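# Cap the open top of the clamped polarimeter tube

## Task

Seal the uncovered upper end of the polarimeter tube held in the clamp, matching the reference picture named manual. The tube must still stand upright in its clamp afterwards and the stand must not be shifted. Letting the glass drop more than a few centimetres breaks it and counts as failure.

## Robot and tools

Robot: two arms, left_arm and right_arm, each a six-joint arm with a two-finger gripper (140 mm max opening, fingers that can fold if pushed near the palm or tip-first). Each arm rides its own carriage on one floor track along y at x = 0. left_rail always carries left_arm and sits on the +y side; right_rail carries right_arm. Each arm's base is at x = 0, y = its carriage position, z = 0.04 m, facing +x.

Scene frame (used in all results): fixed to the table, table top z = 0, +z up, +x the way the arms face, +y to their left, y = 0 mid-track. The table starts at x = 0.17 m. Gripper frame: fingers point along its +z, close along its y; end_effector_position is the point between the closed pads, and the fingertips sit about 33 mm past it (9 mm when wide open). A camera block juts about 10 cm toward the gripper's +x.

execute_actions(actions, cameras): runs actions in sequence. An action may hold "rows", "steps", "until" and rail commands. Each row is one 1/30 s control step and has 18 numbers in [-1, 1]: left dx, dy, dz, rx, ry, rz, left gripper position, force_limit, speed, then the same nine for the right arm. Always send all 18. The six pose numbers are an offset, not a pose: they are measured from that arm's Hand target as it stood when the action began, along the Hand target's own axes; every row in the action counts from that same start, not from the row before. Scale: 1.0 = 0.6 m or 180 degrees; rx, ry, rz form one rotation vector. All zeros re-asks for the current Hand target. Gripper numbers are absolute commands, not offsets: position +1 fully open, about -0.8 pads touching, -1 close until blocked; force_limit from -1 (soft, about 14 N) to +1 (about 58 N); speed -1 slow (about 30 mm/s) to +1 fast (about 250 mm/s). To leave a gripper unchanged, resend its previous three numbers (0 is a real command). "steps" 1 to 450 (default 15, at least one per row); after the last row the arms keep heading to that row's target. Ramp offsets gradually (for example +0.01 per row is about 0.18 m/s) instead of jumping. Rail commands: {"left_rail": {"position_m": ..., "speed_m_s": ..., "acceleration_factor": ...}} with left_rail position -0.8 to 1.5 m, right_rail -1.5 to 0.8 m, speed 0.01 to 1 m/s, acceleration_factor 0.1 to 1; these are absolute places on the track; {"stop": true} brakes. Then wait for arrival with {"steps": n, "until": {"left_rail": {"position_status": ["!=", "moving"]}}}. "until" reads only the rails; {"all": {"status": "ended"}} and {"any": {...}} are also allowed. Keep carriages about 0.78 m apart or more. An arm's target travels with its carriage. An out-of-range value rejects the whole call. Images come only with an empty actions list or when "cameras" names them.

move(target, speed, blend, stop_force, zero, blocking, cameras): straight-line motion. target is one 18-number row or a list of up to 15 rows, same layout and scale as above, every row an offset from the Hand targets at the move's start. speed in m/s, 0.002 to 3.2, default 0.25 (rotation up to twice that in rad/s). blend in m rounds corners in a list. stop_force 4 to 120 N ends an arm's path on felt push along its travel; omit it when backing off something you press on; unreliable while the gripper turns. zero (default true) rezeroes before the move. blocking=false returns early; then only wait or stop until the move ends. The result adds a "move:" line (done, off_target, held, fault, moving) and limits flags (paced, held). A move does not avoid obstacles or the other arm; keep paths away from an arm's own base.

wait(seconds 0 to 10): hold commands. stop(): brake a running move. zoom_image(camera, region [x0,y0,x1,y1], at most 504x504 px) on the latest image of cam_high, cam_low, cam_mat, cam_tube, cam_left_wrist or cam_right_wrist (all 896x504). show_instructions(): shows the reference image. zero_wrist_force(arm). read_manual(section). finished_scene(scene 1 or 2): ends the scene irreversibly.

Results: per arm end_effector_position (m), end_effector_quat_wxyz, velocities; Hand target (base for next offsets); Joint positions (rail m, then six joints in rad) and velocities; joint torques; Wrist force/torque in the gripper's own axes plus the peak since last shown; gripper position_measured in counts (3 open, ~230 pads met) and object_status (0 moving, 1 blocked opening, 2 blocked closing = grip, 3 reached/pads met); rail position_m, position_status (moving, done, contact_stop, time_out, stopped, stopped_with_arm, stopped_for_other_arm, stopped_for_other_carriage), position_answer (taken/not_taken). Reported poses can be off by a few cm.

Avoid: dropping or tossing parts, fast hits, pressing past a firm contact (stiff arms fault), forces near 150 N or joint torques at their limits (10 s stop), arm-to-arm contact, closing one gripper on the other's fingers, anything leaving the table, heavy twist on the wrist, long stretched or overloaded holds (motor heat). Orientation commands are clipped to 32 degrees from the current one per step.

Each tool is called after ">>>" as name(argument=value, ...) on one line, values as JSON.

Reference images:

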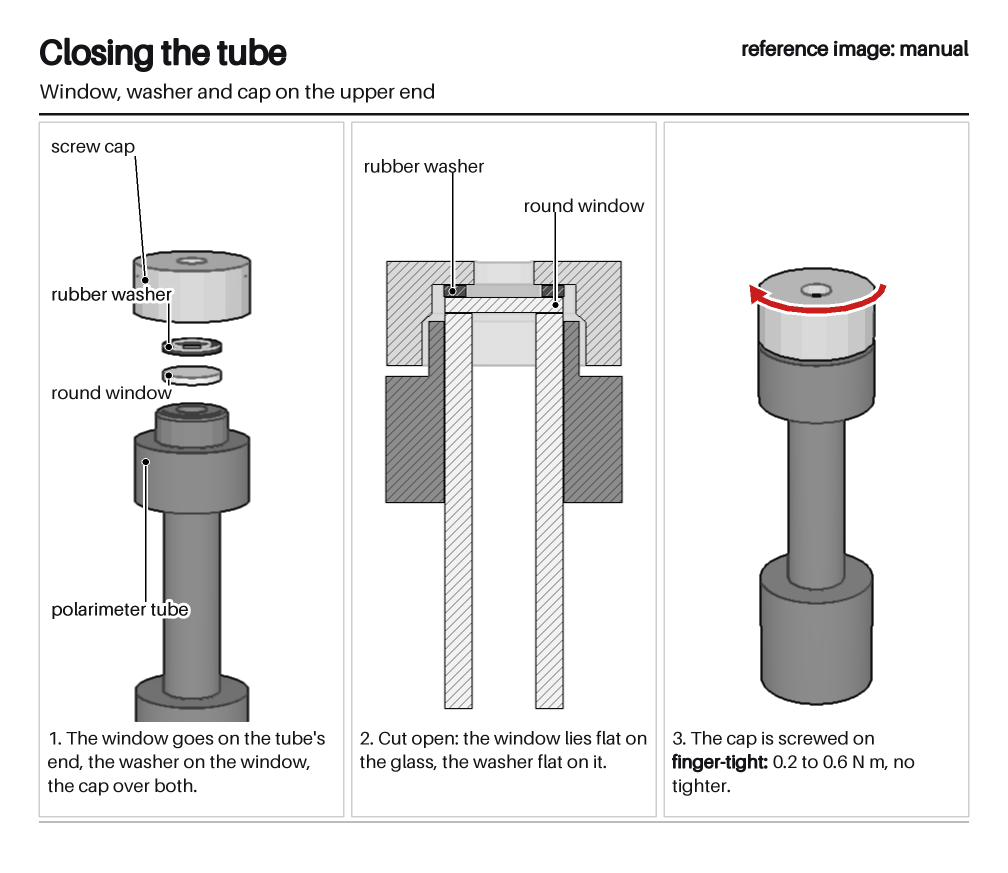

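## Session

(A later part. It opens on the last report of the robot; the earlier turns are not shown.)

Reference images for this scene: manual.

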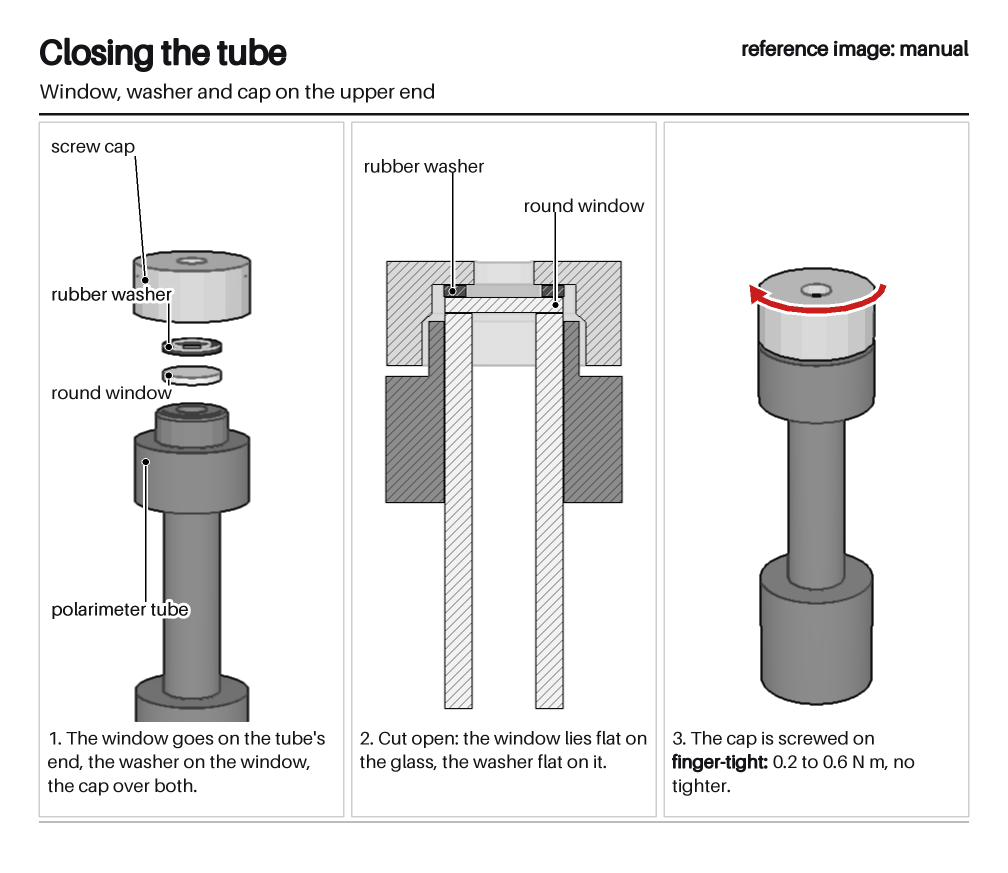

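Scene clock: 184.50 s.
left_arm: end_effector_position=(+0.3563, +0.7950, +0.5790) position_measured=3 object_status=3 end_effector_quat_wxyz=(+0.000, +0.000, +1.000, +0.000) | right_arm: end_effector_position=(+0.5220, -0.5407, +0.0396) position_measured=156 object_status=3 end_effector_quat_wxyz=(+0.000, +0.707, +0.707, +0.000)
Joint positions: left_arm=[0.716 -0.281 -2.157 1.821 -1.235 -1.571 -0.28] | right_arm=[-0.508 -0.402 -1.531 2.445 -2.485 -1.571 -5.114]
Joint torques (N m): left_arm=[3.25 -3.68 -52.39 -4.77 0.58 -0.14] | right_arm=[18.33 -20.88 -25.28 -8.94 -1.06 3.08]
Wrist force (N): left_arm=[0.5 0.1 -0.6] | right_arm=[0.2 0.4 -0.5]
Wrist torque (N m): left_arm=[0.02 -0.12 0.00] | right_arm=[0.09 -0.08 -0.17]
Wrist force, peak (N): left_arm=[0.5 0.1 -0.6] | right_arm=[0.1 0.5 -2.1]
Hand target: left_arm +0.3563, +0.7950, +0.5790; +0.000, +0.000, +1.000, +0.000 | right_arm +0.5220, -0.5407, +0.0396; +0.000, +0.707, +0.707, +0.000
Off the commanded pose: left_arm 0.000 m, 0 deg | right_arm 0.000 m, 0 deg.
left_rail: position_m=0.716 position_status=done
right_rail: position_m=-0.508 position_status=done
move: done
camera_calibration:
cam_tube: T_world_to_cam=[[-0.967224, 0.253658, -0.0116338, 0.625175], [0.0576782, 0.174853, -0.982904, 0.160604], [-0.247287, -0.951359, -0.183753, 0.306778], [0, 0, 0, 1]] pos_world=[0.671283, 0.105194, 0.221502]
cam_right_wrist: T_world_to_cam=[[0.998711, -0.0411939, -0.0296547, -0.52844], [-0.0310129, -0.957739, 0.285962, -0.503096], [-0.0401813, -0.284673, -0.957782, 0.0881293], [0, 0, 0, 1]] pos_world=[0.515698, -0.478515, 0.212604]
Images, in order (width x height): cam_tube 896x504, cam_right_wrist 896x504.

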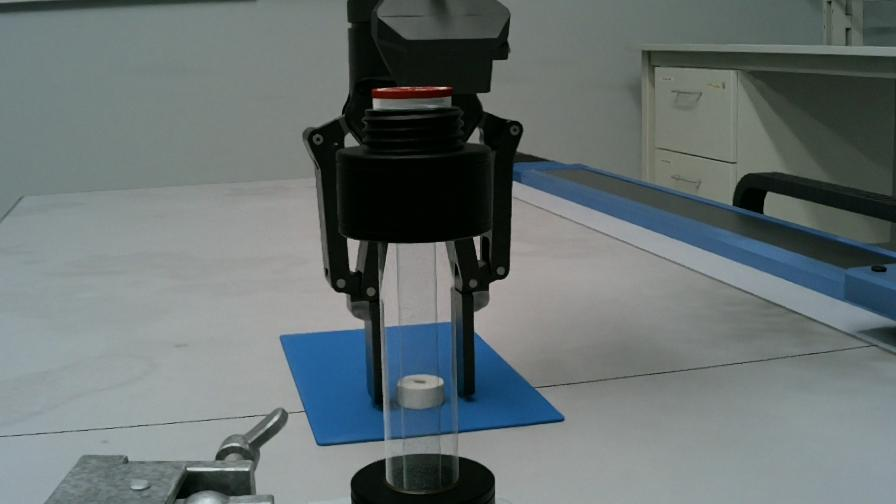

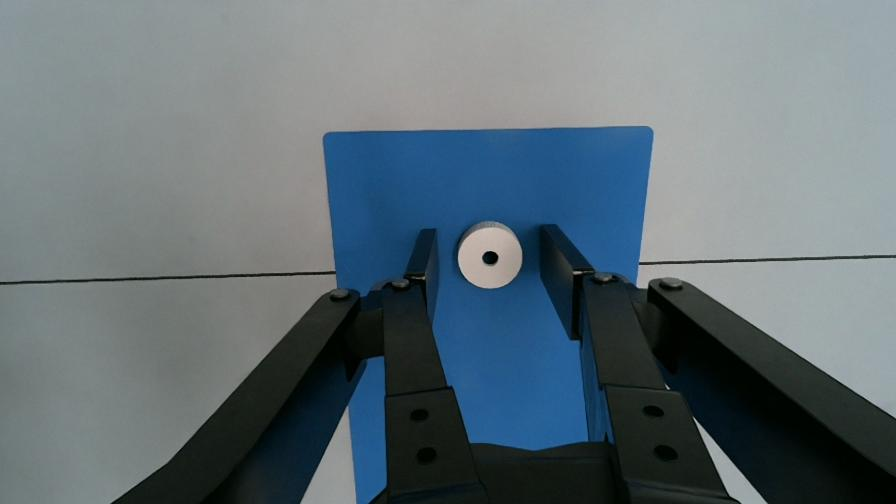

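>>> execute_actions(actions=[{"rows":[[0,0,0,0,0,0,1,1,1, 0,0,0,0,0,0,-1,-1,-1]],"steps":45},{"rows":[[0,0,0,0,0,0,1,1,1, 0,0,0,0,0,0,-0.216,-1,-1]],"steps":30}])

>>> move(target=[0,0,0,0,0,0,1,1,1, 0,0,0,0,0,0.5,-0.216,-1,-1], speed=0.4, cameras=["cam_right_wrist","cam_tube"])

>>> zoom_image(camera="cam_right_wrist", region=[420, 180, 560, 320])

Scene clock: 191.17 s.
left_arm: end_effector_position=(+0.3563, +0.7950, +0.5790) position_measured=3 object_status=3 end_effector_quat_wxyz=(+0.000, +0.000, +1.000, +0.000) | right_arm: end_effector_position=(+0.5221, -0.5407, +0.0396) position_measured=156 object_status=3 end_effector_quat_wxyz=(+0.000, +0.707, +0.707, +0.000)
Joint positions: left_arm=[0.716 -0.281 -2.157 1.821 -1.235 -1.571 -0.28] | right_arm=[-0.508 -0.402 -1.531 2.445 -2.485 -1.571 -5.114]
Joint torques (N m): left_arm=[3.41 -3.57 -53.08 -4.85 0.53 -0.16] | right_arm=[18.52 -22.85 -25.51 -3.46 -1.15 2.88]
Wrist force (N): left_arm=[-0.1 0.0 -0.4] | right_arm=[0.9 0.7 -0.4]
Wrist torque (N m): left_arm=[-0.01 0.02 0.00] | right_arm=[0.15 -0.23 -0.17]
Wrist force, peak (N): left_arm=[0.2 -0.2 -1.0] | right_arm=[1.3 0.1 -5.2]
Hand target: left_arm +0.3563, +0.7950, +0.5790; +0.000, +0.000, +1.000, +0.000 | right_arm +0.5220, -0.5407, +0.0396; +0.000, +0.707, +0.707, +0.000
Off the commanded pose: left_arm 0.000 m, 0 deg | right_arm 0.000 m, 0 deg.
left_rail: position_m=0.716 position_status=done
right_rail: position_m=-0.508 position_status=done

Scene clock: 193.83 s.
left_arm: end_effector_position=(+0.3563, +0.7950, +0.5790) position_measured=3 object_status=3 end_effector_quat_wxyz=(+0.000, +0.000, +1.000, +0.000) | right_arm: end_effector_position=(+0.5220, -0.5407, +0.0396) position_measured=156 object_status=3 end_effector_quat_wxyz=(+0.000, +1.000, +0.000, +0.000)
Joint positions: left_arm=[0.716 -0.281 -2.157 1.821 -1.235 -1.571 -0.28] | right_arm=[-0.508 -0.402 -1.531 2.445 -2.485 -1.571 -3.544]
Joint torques (N m): left_arm=[3.44 -3.32 -53.33 -4.88 0.53 -0.23] | right_arm=[18.13 -20.84 -42.44 -1.86 -1.91 2.52]
Wrist force (N): left_arm=[-0.2 0.3 -0.2] | right_arm=[0.2 0.1 -0.1]
Wrist torque (N m): left_arm=[0.05 0.05 0.00] | right_arm=[0.00 -0.05 -0.16]
Wrist force, peak (N): left_arm=[-0.6 0.0 -0.8] | right_arm=[1.1 0.5 -0.8]
Hand target: left_arm +0.3563, +0.7950, +0.5790; +0.000, +0.000, +1.000, +0.000 | right_arm +0.5220, -0.5407, +0.0396; +0.000, +1.000, +0.000, +0.000
Off the commanded pose: left_arm 0.000 m, 0 deg | right_arm 0.000 m, 0 deg.
left_rail: position_m=0.716 position_status=done
right_rail: position_m=-0.508 position_status=done
move: done
camera_calibration:
cam_tube: T_world_to_cam=[[-0.967224, 0.253658, -0.0116338, 0.625175], [0.0576782, 0.174853, -0.982904, 0.160604], [-0.247287, -0.951359, -0.183753, 0.306778], [0, 0, 0, 1]] pos_world=[0.671283, 0.105194, 0.221502]
cam_right_wrist: T_world_to_cam=[[-0.0410527, -0.998709, -0.0299116, -0.503366], [-0.957809, 0.0308133, 0.285749, 0.515253], [-0.284458, 0.0403804, -0.957838, 0.391395], [0, 0, 0, 1]] pos_world=[0.584185, -0.534398, 0.212603]
Images, in order (width x height): cam_tube 896x504, cam_right_wrist 896x504.

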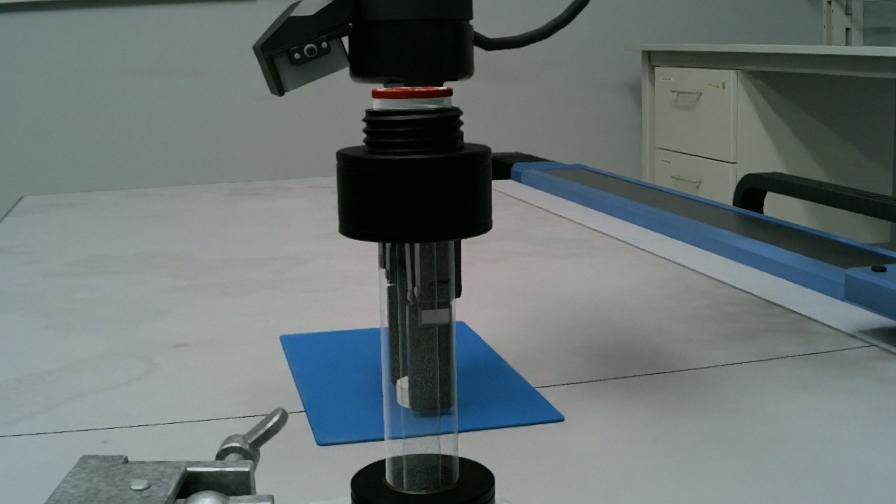

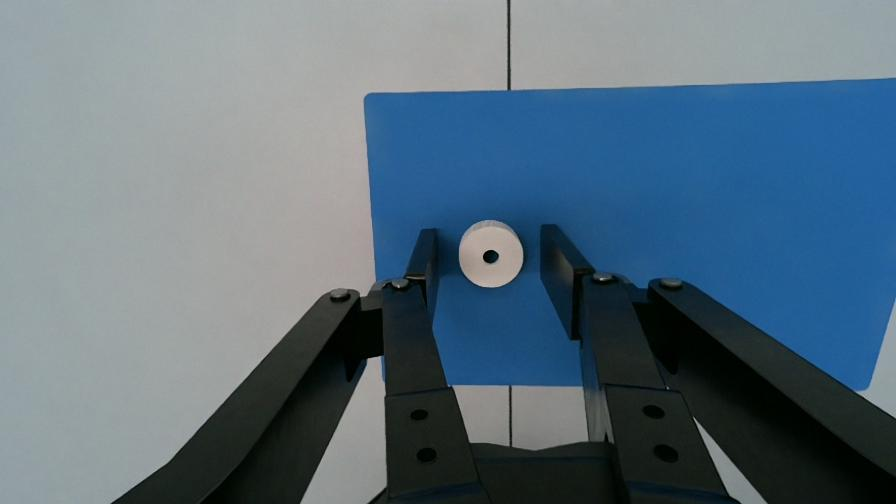

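Scaled by 3.600.

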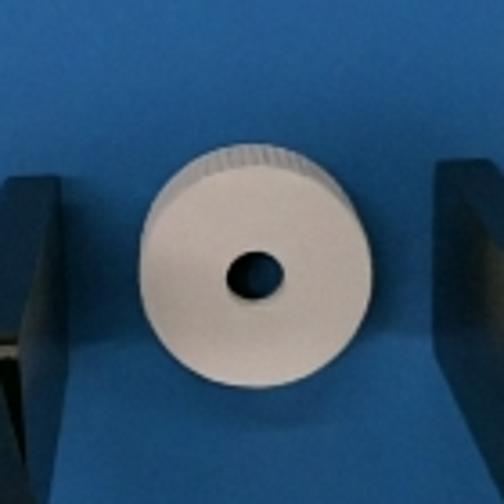

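>>> execute_actions(actions=[{"rows":[[0,0,0,0,0,0,1,1,1, 0,0,0,0,0,0,-1,0.02,-1]],"steps":60}], cameras=["cam_right_wrist"])

>>> zoom_image(camera="cam_right_wrist", region=[420, 180, 560, 320])

Scene clock: 197.60 s.
left_arm: end_effector_position=(+0.3563, +0.7950, +0.5790) position_measured=3 object_status=3 end_effector_quat_wxyz=(+0.000, +0.000, +1.000, +0.000) | right_arm: end_effector_position=(+0.5221, -0.5407, +0.0396) position_measured=188 object_status=2 end_effector_quat_wxyz=(+0.000, +1.000, +0.000, +0.000)
Joint positions: left_arm=[0.716 -0.281 -2.157 1.821 -1.235 -1.571 -0.28] | right_arm=[-0.508 -0.402 -1.531 2.445 -2.485 -1.571 -3.544]
Joint torques (N m): left_arm=[2.33 -3.2 -52.79 -4.88 0.57 -0.26] | right_arm=[17.84 -21 -29.47 -1.95 1.21 3.1]
Wrist force (N): left_arm=[-0.1 0.4 -0.4] | right_arm=[-2.2 -0.5 -11.2]
Wrist torque (N m): left_arm=[0.08 0.02 0.00] | right_arm=[0.02 -0.25 -0.16]
Wrist force, peak (N): left_arm=[0.3 0.3 -0.8] | right_arm=[-2.6 -0.4 -12.1]
Hand target: left_arm +0.3563, +0.7950, +0.5790; +0.000, +0.000, +1.000, +0.000 | right_arm +0.5220, -0.5407, +0.0396; +0.000, +1.000, +0.000, +0.000
Off the commanded pose: left_arm 0.000 m, 0 deg | right_arm 0.000 m, 0 deg.
left_rail: position_m=0.716 position_status=done
right_rail: position_m=-0.508 position_status=done
camera_calibration:
cam_right_wrist: T_world_to_cam=[[-0.0411482, -0.998706, -0.0298825, -0.503315], [-0.957805, 0.0309129, 0.285753, 0.515303], [-0.284459, 0.0403798, -0.957837, 0.391395], [0, 0, 0, 1]] pos_world=[0.584185, -0.534398, 0.212603]
Images, in order (width x height): cam_right_wrist 896x504.

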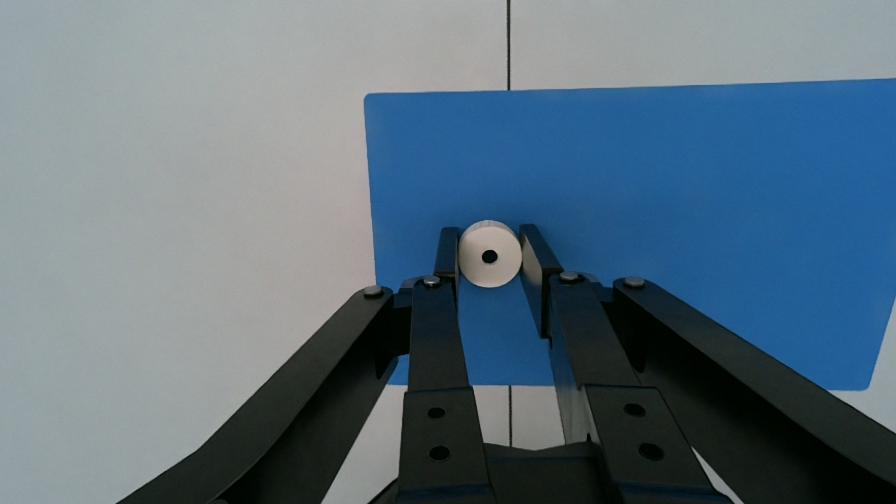

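Scaled by 3.600.

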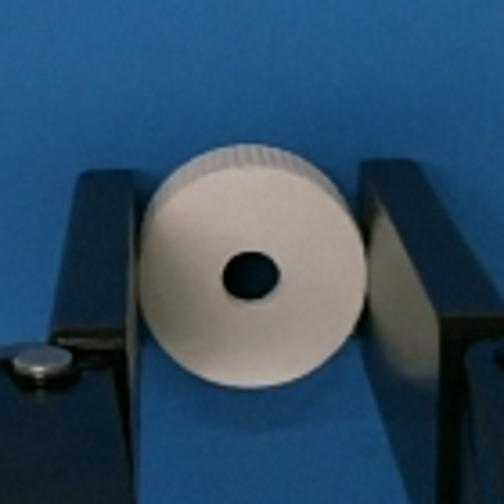

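>>> move(target=[[0,0,0,0,0,0,1,1,1, 0,0,-0.0173,0,0,0,-1,0.02,-1],[0,0,0,0,0,0,1,1,1, 0,0,-0.1007,0,0,0,-1,0.02,-1],[0,0,0,0,0,0,1,1,1, 0.08,-0.2678,-0.434,0,0,-0.5,-1,0.02,-1],[0,0,0,0,0,0,1,1,1, 0.1738,-0.7302,-0.434,0,0,-1.0,-1,0.02,-1],[0,0,0,0,0,0,1,1,1, 0.1738,-0.7302,-0.3707,0,0,-1.0,-1,0.02,-1]], speed=[0.03,0.15,0.4,0.4,0.1], blend=[0.003,0.03,0.08,0.015,0], cameras=["cam_tube"])

>>> zoom_image(camera="cam_tube", region=[310, 0, 520, 180])

Scene clock: 210.23 s.
left_arm: end_effector_position=(+0.3563, +0.7950, +0.5790) position_measured=3 object_status=3 end_effector_quat_wxyz=(+0.000, +0.000, +1.000, +0.000) | right_arm: end_effector_position=(+0.6263, -0.1026, +0.2621) position_measured=188 object_status=2 end_effector_quat_wxyz=(+0.000, +0.000, +1.000, +0.000)
Joint positions: left_arm=[0.716 -0.281 -2.157 1.821 -1.235 -1.571 -0.28] | right_arm=[-0.508 0.339 -1.439 1.845 -1.976 -1.571 -5.944]
Joint torques (N m): left_arm=[3.41 -3.6 -53.36 -5 0.52 -0.24] | right_arm=[19.77 -44.65 -40.04 -8.95 2.18 -2.3]
Wrist force (N): left_arm=[0.0 0.1 -0.2] | right_arm=[0.8 0.5 0.0]
Wrist torque (N m): left_arm=[0.01 0.01 0.00] | right_arm=[0.10 -0.21 0.14]
Wrist force, peak (N): left_arm=[0.6 0.1 -0.8] | right_arm=[-2.4 -0.7 -12.2]
Hand target: left_arm +0.3563, +0.7950, +0.5790; +0.000, +0.000, +1.000, +0.000 | right_arm +0.6263, -0.1026, +0.2620; +0.000, +0.000, +1.000, +0.000
Off the commanded pose: left_arm 0.000 m, 0 deg | right_arm 0.000 m, 0 deg.
left_rail: position_m=0.716 position_status=done
right_rail: position_m=-0.508 position_status=done
move: done; blend cut to 0.025 m at target 2
camera_calibration:
cam_tube: T_world_to_cam=[[-0.967224, 0.253658, -0.0116338, 0.625175], [0.0576782, 0.174853, -0.982904, 0.160604], [-0.247287, -0.951359, -0.183753, 0.306778], [0, 0, 0, 1]] pos_world=[0.671283, 0.105194, 0.221502]
Images, in order (width x height): cam_tube 896x504.

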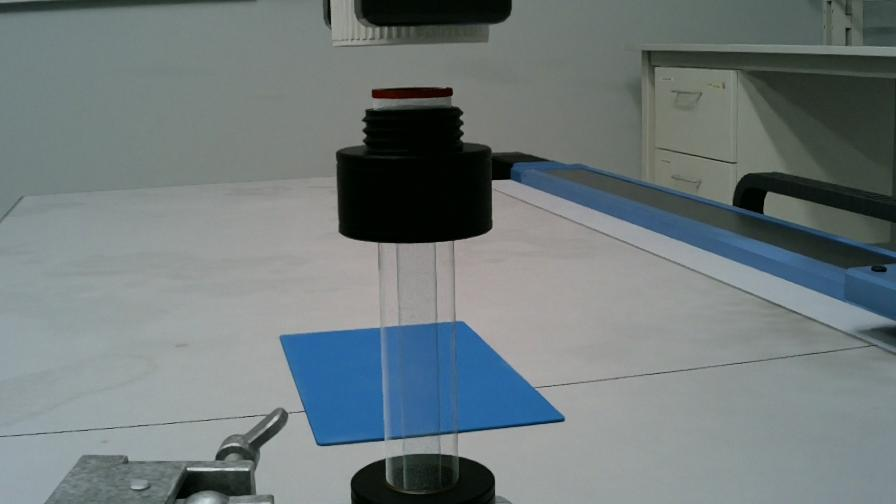

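Scaled by 2.400.

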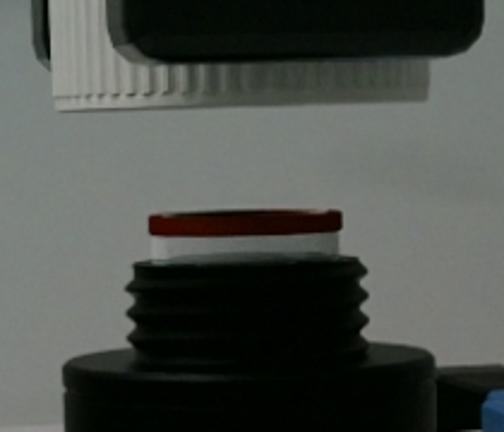

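>>> move(target=[0,0,0,0,0,0,1,1,1, 0,0,0.005,0,0,0.03,-1,0.02,-1], speed=0.1)

>>> zero_wrist_force(arm="right_arm")

>>> move(target=[0,0,0,0,0,0,1,1,1, 0,0,0.0217,0,0,0,-1,0.02,-1], speed=0.004, stop_force=4)

Scene clock: 214.63 s.
left_arm: end_effector_position=(+0.3563, +0.7950, +0.5790) position_measured=3 object_status=3 end_effector_quat_wxyz=(+0.000, +0.000, +1.000, +0.000) | right_arm: end_effector_position=(+0.6263, -0.1026, +0.2590) position_measured=188 object_status=2 end_effector_quat_wxyz=(+0.000, +0.047, +0.999, +0.000)
Joint positions: left_arm=[0.716 -0.281 -2.157 1.821 -1.235 -1.571 -0.28] | right_arm=[-0.508 0.339 -1.437 1.848 -1.982 -1.571 -5.85]
Joint torques (N m): left_arm=[4.18 -3.61 -53.36 -4.84 0.7 -0.13] | right_arm=[0.55 -43.39 -40.14 -8.96 -1.22 3.64]
Wrist force (N): left_arm=[0.2 0.0 -0.6] | right_arm=[0.9 0.3 0.0]
Wrist torque (N m): left_arm=[0.01 -0.04 0.00] | right_arm=[0.06 -0.23 -0.14]
Wrist force, peak (N): left_arm=[0.2 0.0 -0.9] | right_arm=[1.1 0.7 0.2]
Hand target: left_arm +0.3563, +0.7950, +0.5790; +0.000, +0.000, +1.000, +0.000 | right_arm +0.6263, -0.1026, +0.2590; +0.000, +0.047, +0.999, +0.000
Off the commanded pose: left_arm 0.000 m, 0 deg | right_arm 0.000 m, 0 deg.
left_rail: position_m=0.716 position_status=done
right_rail: position_m=-0.508 position_status=done
move: done

Wrist force sensor zeroed.

Scene clock: 218.00 s.
left_arm: end_effector_position=(+0.3563, +0.7950, +0.5790) position_measured=3 object_status=3 end_effector_quat_wxyz=(+0.000, +0.000, +1.000, +0.000) | right_arm: end_effector_position=(+0.6263, -0.1026, +0.2481) position_measured=188 object_status=2 end_effector_quat_wxyz=(+0.000, +0.047, +0.999, +0.000)
Joint positions: left_arm=[0.716 -0.281 -2.157 1.821 -1.235 -1.571 -0.28] | right_arm=[-0.508 0.339 -1.43 1.86 -2.002 -1.571 -5.85]
Joint torques (N m): left_arm=[3.58 -3.68 -53.71 -4.84 0.76 -0.19] | right_arm=[0.15 -62.2 -53.24 -1.6 -1.69 2.89]
Wrist force (N, zeroed by zero_wrist_force on right_arm): left_arm=[0.2 0.1 -0.5] | right_arm=[1.0 -0.4 -6.1]
Wrist torque (N m, zeroed by zero_wrist_force on right_arm): left_arm=[0.02 -0.03 0.00] | right_arm=[0.08 0.06 0.00]
Wrist force, peak (N, zeroed by zero_wrist_force on right_arm): left_arm=[0.1 0.2 -0.9] | right_arm=[0.8 -0.6 -6.9]
Hand target: left_arm +0.3563, +0.7950, +0.5790; +0.000, +0.000, +1.000, +0.000 | right_arm +0.6263, -0.1026, +0.2482; +0.000, +0.047, +0.999, +0.000 (not the last commanded pose)
Off the commanded pose: left_arm 0.000 m, 0 deg | right_arm 0.002 m, 0 deg.
left_rail: position_m=0.716 position_status=done
right_rail: position_m=-0.508 position_status=done
move: contact (right_arm)

>>> move(target=[0,0,0,0,0,0,1,1,1, 0,0,0,0,0,0.5,-1,0.02,-1], speed=0.3)

>>> move(target=[0,0,0,0,0,0,1,1,1, 0,0,0,0,0,0.3333,-1,0.02,-1], speed=0.3)

Scene clock: 222.80 s.
left_arm: end_effector_position=(+0.3563, +0.7950, +0.5790) position_measured=3 object_status=3 end_effector_quat_wxyz=(+0.000, +0.000, +1.000, +0.000) | right_arm: end_effector_position=(+0.6263, -0.1026, +0.2482) position_measured=188 object_status=2 end_effector_quat_wxyz=(+0.000, +0.740, +0.673, +0.000)
Joint positions: left_arm=[0.716 -0.281 -2.157 1.821 -1.235 -1.571 -0.28] | right_arm=[-0.508 0.339 -1.43 1.86 -2.002 -1.571 -4.279]
Joint torques (N m): left_arm=[3.15 -2.41 -53.34 -4.95 0.6 -0.24] | right_arm=[19.04 -40.37 -55.82 -2.32 -2.04 2.86]
Wrist force (N, zeroed by zero_wrist_force on right_arm): left_arm=[0.1 0.4 0.0] | right_arm=[-0.7 -0.7 -2.6]
Wrist torque (N m, zeroed by zero_wrist_force on right_arm): left_arm=[0.10 -0.01 0.00] | right_arm=[0.05 0.18 -0.01]
Wrist force, peak (N, zeroed by zero_wrist_force on right_arm): left_arm=[0.6 0.3 -0.8] | right_arm=[1.1 -0.4 -6.6]
Hand target: left_arm +0.3563, +0.7950, +0.5790; +0.000, +0.000, +1.000, +0.000 | right_arm +0.6263, -0.1026, +0.2482; +0.000, +0.740, +0.673, +0.000
Off the commanded pose: left_arm 0.000 m, 0 deg | right_arm 0.000 m, 0 deg.
left_rail: position_m=0.716 position_status=done
right_rail: position_m=-0.508 position_status=done
move: done

Scene clock: 225.17 s.
left_arm: end_effector_position=(+0.3563, +0.7950, +0.5790) position_measured=3 object_status=3 end_effector_quat_wxyz=(+0.000, +0.000, +1.000, +0.000) | right_arm: end_effector_position=(+0.6263, -0.1026, +0.2482) position_measured=188 object_status=2 end_effector_quat_wxyz=(+0.000, +0.977, +0.213, +0.000)
Joint positions: left_arm=[0.716 -0.281 -2.157 1.821 -1.235 -1.571 -0.28] | right_arm=[-0.508 0.339 -1.43 1.86 -2.002 -1.571 -3.232]
Joint torques (N m): left_arm=[3.72 -5.41 -53.46 -4.99 0.8 -0.16] | right_arm=[16.2 -42.53 -56.62 -2.59 -2.96 2.74]
Wrist force (N, zeroed by zero_wrist_force on right_arm): left_arm=[0.2 -0.1 -0.1] | right_arm=[-0.4 -2.5 -1.3]
Wrist torque (N m, zeroed by zero_wrist_force on right_arm): left_arm=[-0.03 -0.04 0.00] | right_arm=[0.05 0.13 -0.02]
Wrist force, peak (N, zeroed by zero_wrist_force on right_arm): left_arm=[0.4 0.4 -0.9] | right_arm=[0.2 -0.9 -5.2]
Hand target: left_arm +0.3563, +0.7950, +0.5790; +0.000, +0.000, +1.000, +0.000 | right_arm +0.6263, -0.1026, +0.2482; +0.000, +0.977, +0.213, +0.000
Off the commanded pose: left_arm 0.000 m, 0 deg | right_arm 0.000 m, 0 deg.
left_rail: position_m=0.716 position_status=done
right_rail: position_m=-0.508 position_status=done
move: done

>>> move(target=[0,0,0,0,0,0,1,1,1, 0,0,0.0003,0,0,0.3333,-1,0.02,-1], speed=0.3)

>>> move(target=[0,0,0,0,0,0,1,1,1, 0,0,0.0004,0,0,0.3333,-1,0.02,-1], speed=0.3)

Scene clock: 228.87 s.
left_arm: end_effector_position=(+0.3563, +0.7950, +0.5790) position_measured=3 object_status=3 end_effector_quat_wxyz=(+0.000, +0.000, +1.000, +0.000) | right_arm: end_effector_position=(+0.6263, -0.1026, +0.2480) position_measured=188 object_status=2 end_effector_quat_wxyz=(+0.000, +0.953, -0.304, +0.000)
Joint positions: left_arm=[0.716 -0.281 -2.157 1.821 -1.235 -1.571 -0.28] | right_arm=[-0.508 0.339 -1.43 1.861 -2.002 -1.571 -2.185]
Joint torques (N m): left_arm=[3.59 -4.42 -53.47 -4.92 0.66 -0.4] | right_arm=[17.51 -41.8 -54.54 -2.55 -3.36 2.96]
Wrist force (N, zeroed by zero_wrist_force on right_arm): left_arm=[0.1 0.0 -0.3] | right_arm=[-2.6 -1.4 -3.6]
Wrist torque (N m, zeroed by zero_wrist_force on right_arm): left_arm=[-0.01 -0.02 -0.01] | right_arm=[0.19 0.06 -0.02]
Wrist force, peak (N, zeroed by zero_wrist_force on right_arm): left_arm=[0.0 0.4 -0.8] | right_arm=[-3.1 -2.8 -4.8]
Hand target: left_arm +0.3563, +0.7950, +0.5790; +0.000, +0.000, +1.000, +0.000 | right_arm +0.6263, -0.1026, +0.2480; +0.000, +0.953, -0.304, +0.000
Off the commanded pose: left_arm 0.000 m, 0 deg | right_arm 0.000 m, 0 deg.
left_rail: position_m=0.716 position_status=done
right_rail: position_m=-0.508 position_status=done
move: done

Scene clock: 231.23 s.
left_arm: end_effector_position=(+0.3563, +0.7950, +0.5790) position_measured=3 object_status=3 end_effector_quat_wxyz=(+0.000, +0.000, +1.000, +0.000) | right_arm: end_effector_position=(+0.6263, -0.1026, +0.2478) position_measured=188 object_status=2 end_effector_quat_wxyz=(+0.000, -0.673, +0.739, +0.000)
Joint positions: left_arm=[0.716 -0.281 -2.157 1.821 -1.235 -1.571 -0.28] | right_arm=[-0.508 0.339 -1.429 1.861 -2.002 -1.571 -1.138]
Joint torques (N m): left_arm=[2.64 -4.64 -53.66 -5.05 0.73 -0.2] | right_arm=[18.65 -40.29 -53.03 -2.58 -2.47 3.06]
Wrist force (N, zeroed by zero_wrist_force on right_arm): left_arm=[0.3 0.1 -0.4] | right_arm=[-1.9 -1.1 -5.3]
Wrist torque (N m, zeroed by zero_wrist_force on right_arm): left_arm=[0.02 -0.07 0.00] | right_arm=[0.05 0.02 0.00]
Wrist force, peak (N, zeroed by zero_wrist_force on right_arm): left_arm=[0.3 0.0 -0.8] | right_arm=[-2.3 -1.8 -5.7]
Hand target: left_arm +0.3563, +0.7950, +0.5790; +0.000, +0.000, +1.000, +0.000 | right_arm +0.6263, -0.1026, +0.2478; +0.000, -0.673, +0.740, +0.000
Off the commanded pose: left_arm 0.000 m, 0 deg | right_arm 0.000 m, 0 deg.
left_rail: position_m=0.716 position_status=done
right_rail: position_m=-0.508 position_status=done
move: done

>>> move(target=[0,0,0,0,0,0,1,1,1, 0,0,0.0003,0,0,0.3333,-1,0.02,-1], speed=0.3)

>>> move(target=[0,0,0,0,0,0,1,1,1, 0,0,0.0004,0,0,0.3333,-1,0.02,-1], speed=0.3)

Scene clock: 236.57 s.
left_arm: end_effector_position=(+0.3563, +0.7950, +0.5790) position_measured=3 object_status=3 end_effector_quat_wxyz=(+0.000, +0.000, +1.000, +0.000) | right_arm: end_effector_position=(+0.6263, -0.1026, +0.2476) position_measured=188 object_status=2 end_effector_quat_wxyz=(+0.000, -0.213, +0.977, +0.000)
Joint positions: left_arm=[0.716 -0.281 -2.157 1.821 -1.235 -1.571 -0.28] | right_arm=[-0.508 0.339 -1.429 1.861 -2.003 -1.571 -0.091]
Joint torques (N m): left_arm=[3.29 -4.44 -53.42 -4.97 0.7 -0.24] | right_arm=[19.6 -40.63 -53.39 -2.76 -1.33 2.59]
Wrist force (N, zeroed by zero_wrist_force on right_arm): left_arm=[0.4 0.2 -0.3] | right_arm=[-1.0 -1.8 -4.9]
Wrist torque (N m, zeroed by zero_wrist_force on right_arm): left_arm=[0.04 -0.08 -0.01] | right_arm=[0.02 0.05 -0.02]
Wrist force, peak (N, zeroed by zero_wrist_force on right_arm): left_arm=[0.5 0.4 -0.7] | right_arm=[-1.5 -1.4 -6.3]
Hand target: left_arm +0.3563, +0.7950, +0.5790; +0.000, +0.000, +1.000, +0.000 | right_arm +0.6263, -0.1026, +0.2476; +0.000, -0.213, +0.977, +0.000
Off the commanded pose: left_arm 0.000 m, 0 deg | right_arm 0.000 m, 0 deg.
left_rail: position_m=0.716 position_status=done
right_rail: position_m=-0.508 position_status=done
move: done

Scene clock: 238.93 s.
left_arm: end_effector_position=(+0.3563, +0.7950, +0.5790) position_measured=3 object_status=3 end_effector_quat_wxyz=(+0.000, +0.000, +1.000, +0.000) | right_arm: end_effector_position=(+0.6263, -0.1026, +0.2474) position_measured=188 object_status=2 end_effector_quat_wxyz=(+0.000, +0.304, +0.953, +0.000)
Joint positions: left_arm=[0.716 -0.281 -2.157 1.821 -1.235 -1.571 -0.28] | right_arm=[-0.508 0.339 -1.429 1.861 -2.003 -1.571 0.956]
Joint torques (N m): left_arm=[3.32 -3.52 -53.59 -4.85 0.82 -0.18] | right_arm=[21.29 -38.61 -53.76 -3.85 -1.07 3.34]
Wrist force (N, zeroed by zero_wrist_force on right_arm): left_arm=[0.0 0.0 -0.4] | right_arm=[-1.1 -2.7 -6.7]
Wrist torque (N m, zeroed by zero_wrist_force on right_arm): left_arm=[-0.01 0.01 0.00] | right_arm=[0.05 -0.02 -0.02]
Wrist force, peak (N, zeroed by zero_wrist_force on right_arm): left_arm=[0.6 -0.2 -0.6] | right_arm=[-0.9 -2.6 -7.6]
Hand target: left_arm +0.3563, +0.7950, +0.5790; +0.000, +0.000, +1.000, +0.000 | right_arm +0.6263, -0.1026, +0.2473; +0.000, +0.304, +0.953, +0.000
Off the commanded pose: left_arm 0.000 m, 0 deg | right_arm 0.000 m, 0 deg.
left_rail: position_m=0.716 position_status=done
right_rail: position_m=-0.508 position_status=done
move: done

>>> move(target=[0,0,0,0,0,0,1,1,1, 0,0,0,0,0,0.3333,-1,0.02,-1], speed=0.3)

>>> move(target=[0,0,0,0,0,0,1,1,1, 0,0,0.0003,0,0,0.3333,-1,0.02,-1], speed=0.3, cameras=["cam_tube"])

>>> zoom_image(camera="cam_tube", region=[310, 0, 520, 180])

Scene clock: 244.87 s.
left_arm: end_effector_position=(+0.3563, +0.7950, +0.5790) position_measured=3 object_status=3 end_effector_quat_wxyz=(+0.000, +0.000, +1.000, +0.000) | right_arm: end_effector_position=(+0.6263, -0.1026, +0.2474) position_measured=188 object_status=2 end_effector_quat_wxyz=(+0.000, +0.739, +0.673, +0.000)
Joint positions: left_arm=[0.716 -0.281 -2.157 1.821 -1.235 -1.571 -0.28] | right_arm=[-0.508 0.339 -1.429 1.861 -2.003 -1.571 2.003]
Joint torques (N m): left_arm=[3.1 -4.37 -53.09 -5.09 0.83 -0.17] | right_arm=[19.7 -43.58 -55.68 -2.98 -1.44 3.05]
Wrist force (N, zeroed by zero_wrist_force on right_arm): left_arm=[0.3 0.1 -0.6] | right_arm=[-2.1 -0.4 -2.6]
Wrist torque (N m, zeroed by zero_wrist_force on right_arm): left_arm=[0.01 -0.05 0.00] | right_arm=[-0.01 0.05 0.00]
Wrist force, peak (N, zeroed by zero_wrist_force on right_arm): left_arm=[0.5 0.5 -0.8] | right_arm=[-2.3 -3.3 -7.2]
Hand target: left_arm +0.3563, +0.7950, +0.5790; +0.000, +0.000, +1.000, +0.000 | right_arm +0.6263, -0.1026, +0.2473; +0.000, +0.739, +0.673, +0.000
Off the commanded pose: left_arm 0.000 m, 0 deg | right_arm 0.000 m, 0 deg.
left_rail: position_m=0.716 position_status=done
right_rail: position_m=-0.508 position_status=done
move: done

Scene clock: 247.23 s.
left_arm: end_effector_position=(+0.3563, +0.7950, +0.5790) position_measured=3 object_status=3 end_effector_quat_wxyz=(+0.000, +0.000, +1.000, +0.000) | right_arm: end_effector_position=(+0.6263, -0.1026, +0.2472) position_measured=188 object_status=2 end_effector_quat_wxyz=(+0.000, +0.977, +0.213, +0.000)
Joint positions: left_arm=[0.716 -0.281 -2.157 1.821 -1.235 -1.571 -0.28] | right_arm=[-0.508 0.339 -1.429 1.861 -2.004 -1.571 3.05]
Joint torques (N m): left_arm=[3.98 -5.46 -53.74 -4.95 0.79 -0.25] | right_arm=[19.8 -44 -57.07 -3.84 -1.38 3.26]
Wrist force (N, zeroed by zero_wrist_force on right_arm): left_arm=[0.2 0.3 -0.5] | right_arm=[-1.3 1.6 -0.6]
Wrist torque (N m, zeroed by zero_wrist_force on right_arm): left_arm=[0.05 -0.03 0.00] | right_arm=[-0.02 0.07 -0.01]
Wrist force, peak (N, zeroed by zero_wrist_force on right_arm): left_arm=[0.1 -0.1 -0.9] | right_arm=[-2.5 0.9 -3.9]
Hand target: left_arm +0.3563, +0.7950, +0.5790; +0.000, +0.000, +1.000, +0.000 | right_arm +0.6263, -0.1026, +0.2472; +0.000, +0.977, +0.213, +0.000
Off the commanded pose: left_arm 0.000 m, 0 deg | right_arm 0.000 m, 0 deg.
left_rail: position_m=0.716 position_status=done
right_rail: position_m=-0.508 position_status=done
move: done
camera_calibration:
cam_tube: T_world_to_cam=[[-0.967224, 0.253658, -0.0116338, 0.625175], [0.0576782, 0.174853, -0.982904, 0.160604], [-0.247287, -0.951359, -0.183753, 0.306778], [0, 0, 0, 1]] pos_world=[0.671283, 0.105194, 0.221502]
Images, in order (width x height): cam_tube 896x504.

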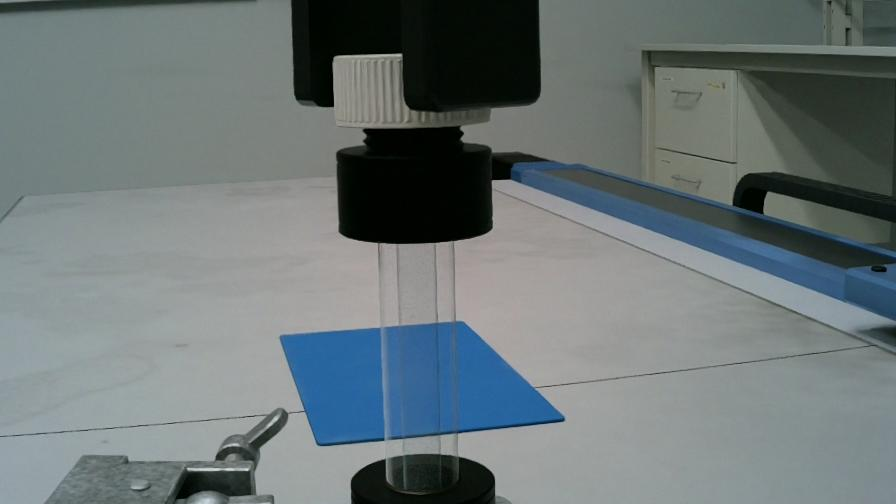

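Scaled by 2.400.

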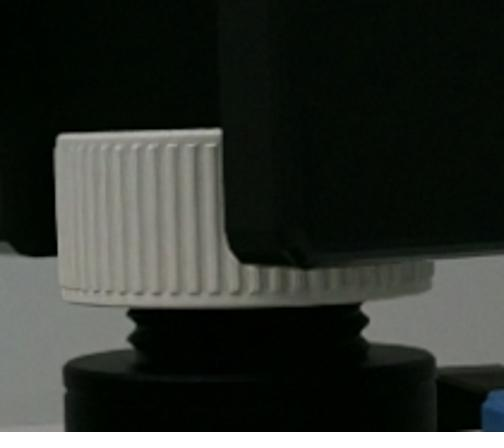

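>>> move(target=[0,0,0,0,0,0,1,1,1, 0,0,0.0005,0,0,0.3333,-1,0.02,-1], speed=0.3)

>>> move(target=[0,0,0,0,0,0,1,1,1, 0,0,0.0005,0,0,0.3333,-1,0.02,-1], speed=0.3)

Scene clock: 251.87 s.
left_arm: end_effector_position=(+0.3563, +0.7950, +0.5790) position_measured=3 object_status=3 end_effector_quat_wxyz=(+0.000, +0.000, +1.000, +0.000) | right_arm: end_effector_position=(+0.6263, -0.1026, +0.2469) position_measured=188 object_status=2 end_effector_quat_wxyz=(+0.000, +0.953, -0.304, +0.000)
Joint positions: left_arm=[0.716 -0.281 -2.157 1.821 -1.235 -1.571 -0.28] | right_arm=[-0.508 0.339 -1.429 1.862 -2.004 -1.571 4.097]
Joint torques (N m): left_arm=[3.6 -5.4 -53.56 -4.94 0.74 -0.16] | right_arm=[19.82 -44.35 -57.31 -4.37 -1.45 3]
Wrist force (N, zeroed by zero_wrist_force on right_arm): left_arm=[0.3 0.3 -0.5] | right_arm=[0.2 1.6 -0.2]
Wrist torque (N m, zeroed by zero_wrist_force on right_arm): left_arm=[0.07 -0.07 0.00] | right_arm=[-0.02 0.15 -0.01]
Wrist force, peak (N, zeroed by zero_wrist_force on right_arm): left_arm=[0.4 -0.2 -0.8] | right_arm=[-1.0 2.7 -2.6]
Hand target: left_arm +0.3563, +0.7950, +0.5790; +0.000, +0.000, +1.000, +0.000 | right_arm +0.6263, -0.1026, +0.2469; +0.000, +0.953, -0.304, +0.000
Off the commanded pose: left_arm 0.000 m, 0 deg | right_arm 0.000 m, 0 deg.
left_rail: position_m=0.716 position_status=done
right_rail: position_m=-0.508 position_status=done
move: done

Scene clock: 254.23 s.
left_arm: end_effector_position=(+0.3563, +0.7950, +0.5790) position_measured=3 object_status=3 end_effector_quat_wxyz=(+0.000, +0.000, +1.000, +0.000) | right_arm: end_effector_position=(+0.6263, -0.1026, +0.2466) position_measured=188 object_status=2 end_effector_quat_wxyz=(+0.000, -0.673, +0.739, +0.000)
Joint positions: left_arm=[0.716 -0.281 -2.157 1.821 -1.235 -1.571 -0.28] | right_arm=[-0.508 0.339 -1.429 1.862 -2.005 -1.571 5.144]
Joint torques (N m): left_arm=[3.55 -5.53 -53.17 -4.88 0.82 -0.32] | right_arm=[19.98 -42.82 -57.22 -4.46 -1.44 3.16]
Wrist force (N, zeroed by zero_wrist_force on right_arm): left_arm=[0.4 0.0 -0.2] | right_arm=[1.2 -0.4 0.1]
Wrist torque (N m, zeroed by zero_wrist_force on right_arm): left_arm=[0.01 -0.08 0.00] | right_arm=[-0.09 0.20 0.00]
Wrist force, peak (N, zeroed by zero_wrist_force on right_arm): left_arm=[0.4 0.4 -0.7] | right_arm=[1.6 2.5 -0.7]
Hand target: left_arm +0.3563, +0.7950, +0.5790; +0.000, +0.000, +1.000, +0.000 | right_arm +0.6263, -0.1026, +0.2466; +0.000, -0.673, +0.739, +0.000
Off the commanded pose: left_arm 0.000 m, 0 deg | right_arm 0.000 m, 0 deg.
left_rail: position_m=0.716 position_status=done
right_rail: position_m=-0.508 position_status=done
move: done

>>> move(target=[0,0,0,0,0,0,1,1,1, 0.00026,0.00006,0.0008,0,0,0.2944,-1,0.02,-1], speed=0.3)

Scene clock: 258.93 s.
left_arm: end_effector_position=(+0.3563, +0.7950, +0.5790) position_measured=3 object_status=3 end_effector_quat_wxyz=(+0.000, +0.000, +1.000, +0.000) | right_arm: end_effector_position=(+0.6263, -0.1027, +0.2461) position_measured=188 object_status=2 end_effector_quat_wxyz=(+0.000, -0.273, +0.962, +0.000)
Joint positions: left_arm=[0.716 -0.281 -2.157 1.821 -1.235 -1.571 -0.28] | right_arm=[-0.508 0.339 -1.428 1.863 -2.006 -1.571 6.069]
Joint torques (N m): left_arm=[4.12 -5.03 -53.35 -5.01 0.68 -0.2] | right_arm=[19.42 -42.81 -55.31 -4.96 -1.49 3.66]
Wrist force (N, zeroed by zero_wrist_force on right_arm): left_arm=[0.0 0.1 -0.4] | right_arm=[-0.4 -1.0 -1.6]
Wrist torque (N m, zeroed by zero_wrist_force on right_arm): left_arm=[0.02 0.01 0.00] | right_arm=[0.10 0.18 -0.01]
Wrist force, peak (N, zeroed by zero_wrist_force on right_arm): left_arm=[0.1 0.4 -0.8] | right_arm=[1.2 -0.8 -3.3]
Hand target: left_arm +0.3563, +0.7950, +0.5790; +0.000, +0.000, +1.000, +0.000 | right_arm +0.6262, -0.1027, +0.2461; +0.000, -0.273, +0.962, +0.000
Off the commanded pose: left_arm 0.000 m, 0 deg | right_arm 0.000 m, 0 deg.
left_rail: position_m=0.716 position_status=done
right_rail: position_m=-0.508 position_status=done
move: done

>>> execute_actions(actions=[{"rows":[[0,0,0,0,0,0,1,1,1, 0,0,0,0,0,0,-0.216,0.02,-1]],"steps":35}])

>>> move(target=[[0,0,0,0,0,0,1,1,1, 0,0,0,0,0,-0.6667,-0.216,0.02,-1],[0,0,0,0,0,0,1,1,1, 0,0,0,0,0,0.6667,-0.216,0.02,-1],[0,0,0,0,0,0,1,1,1, 0,0,0,0,0,0,-0.216,0.02,-1],[0,0,0,0,0,0,1,1,1, 0,0,0,0,0,-0.6667,-0.216,0.02,-1],[0,0,0,0,0,0,1,1,1, 0,0,0,0,0,0.6667,-0.216,0.02,-1],[0,0,0,0,0,0,1,1,1, 0,0,0,0,0,0.161,-0.216,0.02,-1]], speed=1.0, cameras=["cam_tube"])

>>> zoom_image(camera="cam_tube", region=[310, 0, 520, 180])

Scene clock: 267.90 s.
left_arm: end_effector_position=(+0.3563, +0.7950, +0.5790) position_measured=3 object_status=3 end_effector_quat_wxyz=(+0.000, +0.000, +1.000, +0.000) | right_arm: end_effector_position=(+0.6262, -0.1027, +0.2461) position_measured=156 object_status=3 end_effector_quat_wxyz=(+0.000, -0.273, +0.962, +0.000)
Joint positions: left_arm=[0.716 -0.281 -2.157 1.821 -1.235 -1.571 -0.28] | right_arm=[-0.508 0.339 -1.428 1.863 -2.005 -1.571 6.069]
Joint torques (N m): left_arm=[3.25 -4.44 -53.76 -5.02 0.73 -0.25] | right_arm=[14.25 -49.78 -55.8 -2.2 -1.33 2.98]
Wrist force (N, zeroed by zero_wrist_force on right_arm): left_arm=[0.1 0.0 -0.3] | right_arm=[-0.2 0.1 -0.4]
Wrist torque (N m, zeroed by zero_wrist_force on right_arm): left_arm=[-0.02 -0.04 0.00] | right_arm=[0.00 0.05 -0.01]
Wrist force, peak (N, zeroed by zero_wrist_force on right_arm): left_arm=[0.2 0.1 -0.8] | right_arm=[-0.1 -1.2 -3.3]
Hand target: left_arm +0.3563, +0.7950, +0.5790; +0.000, +0.000, +1.000, +0.000 | right_arm +0.6262, -0.1027, +0.2461; +0.000, -0.273, +0.962, +0.000
Off the commanded pose: left_arm 0.000 m, 0 deg | right_arm 0.000 m, 0 deg.
left_rail: position_m=0.716 position_status=done
right_rail: position_m=-0.508 position_status=done

Scene clock: 278.43 s.
left_arm: end_effector_position=(+0.3563, +0.7950, +0.5790) position_measured=3 object_status=3 end_effector_quat_wxyz=(+0.000, +0.000, +1.000, +0.000) | right_arm: end_effector_position=(+0.6262, -0.1027, +0.2461) position_measured=156 object_status=3 end_effector_quat_wxyz=(+0.000, +0.366, +0.931, +0.000)
Joint positions: left_arm=[0.716 -0.281 -2.157 1.821 -1.235 -1.571 -0.28] | right_arm=[-0.508 0.339 -1.428 1.863 -2.005 -1.571 -5.195]
Joint torques (N m): left_arm=[2.63 -4.31 -53.62 -5.11 0.91 -0.29] | right_arm=[-14.16 -78.89 -39.25 -1.71 2.2 -2.55]
Wrist force (N, zeroed by zero_wrist_force on right_arm): left_arm=[0.1 0.1 -0.6] | right_arm=[-0.6 0.1 -0.1]
Wrist torque (N m, zeroed by zero_wrist_force on right_arm): left_arm=[0.01 -0.02 0.00] | right_arm=[0.02 0.14 0.29]
Wrist force, peak (N, zeroed by zero_wrist_force on right_arm): left_arm=[0.2 0.3 -1.1] | right_arm=[-1.2 -0.2 -0.3]
Hand target: left_arm +0.3563, +0.7950, +0.5790; +0.000, +0.000, +1.000, +0.000 | right_arm +0.6262, -0.1027, +0.2461; +0.000, +0.366, +0.931, +0.000 (not the last commanded pose)
Off the commanded pose: left_arm 0.000 m, 0 deg | right_arm 0.000 m, 46 deg.
left_rail: position_m=0.716 position_status=done
right_rail: position_m=-0.508 position_status=done
move: off_target (right_arm; path cut at 10 s); path passed 5 of 6 targets
camera_calibration:
cam_tube: T_world_to_cam=[[-0.967224, 0.253658, -0.0116338, 0.625175], [0.0576782, 0.174853, -0.982904, 0.160604], [-0.247287, -0.951359, -0.183753, 0.306778], [0, 0, 0, 1]] pos_world=[0.671283, 0.105194, 0.221502]
Images, in order (width x height): cam_tube 896x504.

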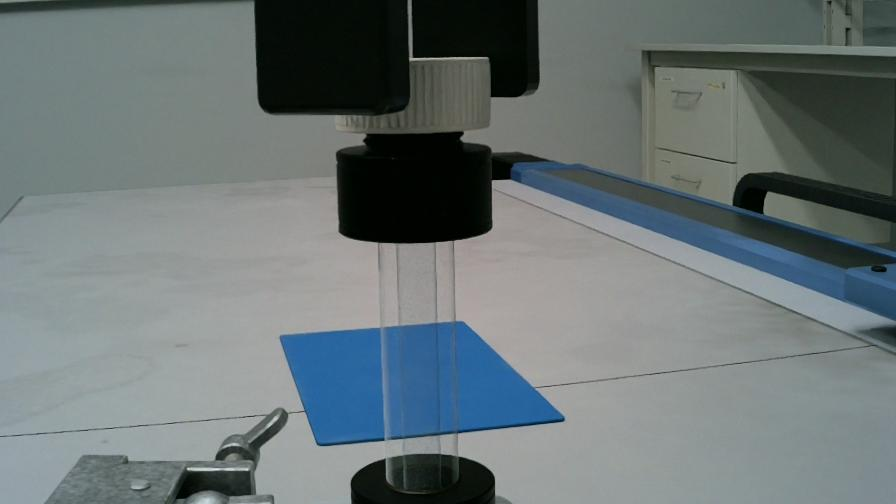

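Scaled by 2.400.

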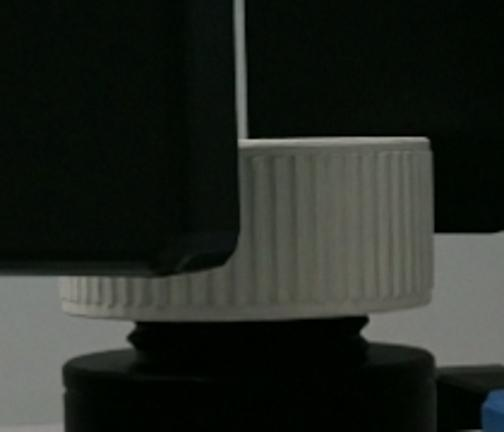

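>>> move(target=[0,0,0,0,0,0,1,1,1, 0,0,0,0,0,-0.2528,-0.216,0.02,-1], speed=0.5)

>>> execute_actions(actions=[{"rows":[[0,0,0,0,0,0,1,1,1, 0,0,0,0,0,0,-1,0.02,-1]],"steps":60}])

Scene clock: 281.77 s.
left_arm: end_effector_position=(+0.3563, +0.7950, +0.5790) position_measured=3 object_status=3 end_effector_quat_wxyz=(+0.000, +0.000, +1.000, +0.000) | right_arm: end_effector_position=(+0.6263, -0.1027, +0.2461) position_measured=156 object_status=3 end_effector_quat_wxyz=(+0.000, -0.022, +1.000, +0.000)
Joint positions: left_arm=[0.716 -0.281 -2.157 1.821 -1.235 -1.571 -0.28] | right_arm=[-0.508 0.339 -1.428 1.863 -2.005 -1.571 -5.989]
Joint torques (N m): left_arm=[3.37 -4.94 -53.49 -4.97 0.74 -0.12] | right_arm=[-13.7 -77.94 -39.67 -1.85 1.97 -2.63]
Wrist force (N, zeroed by zero_wrist_force on right_arm): left_arm=[0.3 0.0 -0.4] | right_arm=[-0.5 -0.1 -0.1]
Wrist torque (N m, zeroed by zero_wrist_force on right_arm): left_arm=[-0.01 -0.05 0.00] | right_arm=[-0.02 0.12 0.28]
Wrist force, peak (N, zeroed by zero_wrist_force on right_arm): left_arm=[0.4 0.3 -0.8] | right_arm=[-0.8 0.7 -0.5]
Hand target: left_arm +0.3563, +0.7950, +0.5790; +0.000, +0.000, +1.000, +0.000 | right_arm +0.6262, -0.1027, +0.2461; +0.000, -0.022, +1.000, +0.000
Off the commanded pose: left_arm 0.000 m, 0 deg | right_arm 0.000 m, 0 deg.
left_rail: position_m=0.716 position_status=done
right_rail: position_m=-0.508 position_status=done
move: done

Scene clock: 283.97 s.
left_arm: end_effector_position=(+0.3563, +0.7950, +0.5790) position_measured=3 object_status=3 end_effector_quat_wxyz=(+0.000, +0.000, +1.000, +0.000) | right_arm: end_effector_position=(+0.6262, -0.1027, +0.2461) position_measured=188 object_status=2 end_effector_quat_wxyz=(+0.000, -0.022, +1.000, +0.000)
Joint positions: left_arm=[0.716 -0.281 -2.157 1.821 -1.235 -1.571 -0.28] | right_arm=[-0.508 0.339 -1.428 1.863 -2.005 -1.571 -5.989]
Joint torques (N m): left_arm=[3.27 -5.41 -53.72 -4.85 0.7 -0.14] | right_arm=[-11.31 -72.96 -39.79 -2.16 2.09 -2.33]
Wrist force (N, zeroed by zero_wrist_force on right_arm): left_arm=[0.4 -0.1 -0.6] | right_arm=[-0.1 -1.5 -2.4]
Wrist torque (N m, zeroed by zero_wrist_force on right_arm): left_arm=[-0.03 -0.08 0.00] | right_arm=[0.01 0.07 0.28]
Wrist force, peak (N, zeroed by zero_wrist_force on right_arm): left_arm=[-0.1 0.6 -0.7] | right_arm=[-0.5 -0.8 -3.5]
Hand target: left_arm +0.3563, +0.7950, +0.5790; +0.000, +0.000, +1.000, +0.000 | right_arm +0.6262, -0.1027, +0.2461; +0.000, -0.022, +1.000, +0.000
Off the commanded pose: left_arm 0.000 m, 0 deg | right_arm 0.000 m, 0 deg.
left_rail: position_m=0.716 position_status=done
right_rail: position_m=-0.508 position_status=done

>>> move(target=[[0,0,0,0,0,0,1,1,1, 0,0,0.00116,0,0,0.6667,-1,0.02,-1],[0,0,0,0,0,0,1,1,1, 0,0,0.00231,0,0,-0.6667,-1,0.02,-1],[0,0,0,0,0,0,1,1,1, 0,0,0.00347,0,0,0,-1,0.02,-1]], speed=0.4)

Scene clock: 296.67 s.
left_arm: end_effector_position=(+0.3563, +0.7950, +0.5790) position_measured=3 object_status=3 end_effector_quat_wxyz=(+0.000, +0.000, +1.000, +0.000) | right_arm: end_effector_position=(+0.6263, -0.1027, +0.2440) position_measured=188 object_status=2 end_effector_quat_wxyz=(+0.000, -0.022, +1.000, +0.000)
Joint positions: left_arm=[0.716 -0.281 -2.157 1.821 -1.235 -1.571 -0.28] | right_arm=[-0.508 0.339 -1.427 1.865 -2.009 -1.571 0.294]
Joint torques (N m): left_arm=[2.75 -5.89 -53.73 -4.79 0.9 -0.18] | right_arm=[19.48 -41.68 -55.06 -1.72 -1.5 2.9]
Wrist force (N, zeroed by zero_wrist_force on right_arm): left_arm=[0.2 0.0 -0.5] | right_arm=[-0.2 -1.2 -3.0]
Wrist torque (N m, zeroed by zero_wrist_force on right_arm): left_arm=[0.01 -0.03 0.00] | right_arm=[0.01 0.15 -0.01]
Wrist force, peak (N, zeroed by zero_wrist_force on right_arm): left_arm=[-0.2 0.3 -1.0] | right_arm=[-2.4 1.9 -5.2]
Hand target: left_arm +0.3563, +0.7950, +0.5790; +0.000, +0.000, +1.000, +0.000 | right_arm +0.6262, -0.1027, +0.2440; +0.000, -0.022, +1.000, +0.000
Off the commanded pose: left_arm 0.000 m, 0 deg | right_arm 0.000 m, 0 deg.
left_rail: position_m=0.716 position_status=done
right_rail: position_m=-0.508 position_status=done
move: done

>>> move(target=[0,0,0,0,0,0,1,1,1, 0,0,0.00116,0,0,0.6667,-1,0.02,-1], speed=0.4)

>>> move(target=[0,0,0,0,0,0,1,1,1, 0,0,0.00058,0,0,0.3333,-1,0.02,-1], speed=0.3)

Scene clock: 301.93 s.
left_arm: end_effector_position=(+0.3563, +0.7950, +0.5790) position_measured=3 object_status=3 end_effector_quat_wxyz=(+0.000, +0.000, +1.000, +0.000) | right_arm: end_effector_position=(+0.6263, -0.1027, +0.2433) position_measured=188 object_status=2 end_effector_quat_wxyz=(+0.000, +0.855, +0.519, +0.000)
Joint positions: left_arm=[0.716 -0.281 -2.157 1.821 -1.235 -1.571 -0.28] | right_arm=[-0.508 0.339 -1.426 1.866 -2.011 -1.571 2.388]
Joint torques (N m): left_arm=[3.22 -5.89 -53.59 -5.12 0.77 -0.16] | right_arm=[19.8 -40.85 -54.81 -1.64 -1.41 2.95]
Wrist force (N, zeroed by zero_wrist_force on right_arm): left_arm=[0.1 0.0 -0.6] | right_arm=[-2.4 1.2 -3.5]
Wrist torque (N m, zeroed by zero_wrist_force on right_arm): left_arm=[0.00 -0.03 0.00] | right_arm=[-0.01 0.12 -0.03]
Wrist force, peak (N, zeroed by zero_wrist_force on right_arm): left_arm=[0.5 -0.2 -0.9] | right_arm=[-1.3 1.0 -5.6]
Hand target: left_arm +0.3563, +0.7950, +0.5790; +0.000, +0.000, +1.000, +0.000 | right_arm +0.6262, -0.1027, +0.2433; +0.000, +0.855, +0.519, +0.000
Off the commanded pose: left_arm 0.000 m, 0 deg | right_arm 0.000 m, 0 deg.
left_rail: position_m=0.716 position_status=done
right_rail: position_m=-0.508 position_status=done
move: done

Scene clock: 304.30 s.
left_arm: end_effector_position=(+0.3563, +0.7950, +0.5790) position_measured=3 object_status=3 end_effector_quat_wxyz=(+0.000, +0.000, +1.000, +0.000) | right_arm: end_effector_position=(+0.6263, -0.1027, +0.2430) position_measured=188 object_status=2 end_effector_quat_wxyz=(+0.000, +1.000, +0.022, +0.000)
Joint positions: left_arm=[0.716 -0.281 -2.157 1.821 -1.235 -1.571 -0.28] | right_arm=[-0.508 0.339 -1.426 1.866 -2.011 -1.571 3.435]
Joint torques (N m): left_arm=[4.4 -6.22 -53.3 -4.96 0.83 -0.22] | right_arm=[18.9 -37.6 -52.8 -4.21 -2.04 3.58]
Wrist force (N, zeroed by zero_wrist_force on right_arm): left_arm=[0.2 0.0 -0.4] | right_arm=[-2.1 0.7 -7.3]
Wrist torque (N m, zeroed by zero_wrist_force on right_arm): left_arm=[0.01 -0.03 0.00] | right_arm=[-0.16 0.06 -0.03]
Wrist force, peak (N, zeroed by zero_wrist_force on right_arm): left_arm=[0.4 0.0 -0.9] | right_arm=[-1.7 0.0 -8.8]
Hand target: left_arm +0.3563, +0.7950, +0.5790; +0.000, +0.000, +1.000, +0.000 | right_arm +0.6262, -0.1027, +0.2429; +0.000, +1.000, +0.022, +0.000
Off the commanded pose: left_arm 0.000 m, 0 deg | right_arm 0.000 m, 0 deg.
left_rail: position_m=0.716 position_status=done
right_rail: position_m=-0.508 position_status=done
move: done


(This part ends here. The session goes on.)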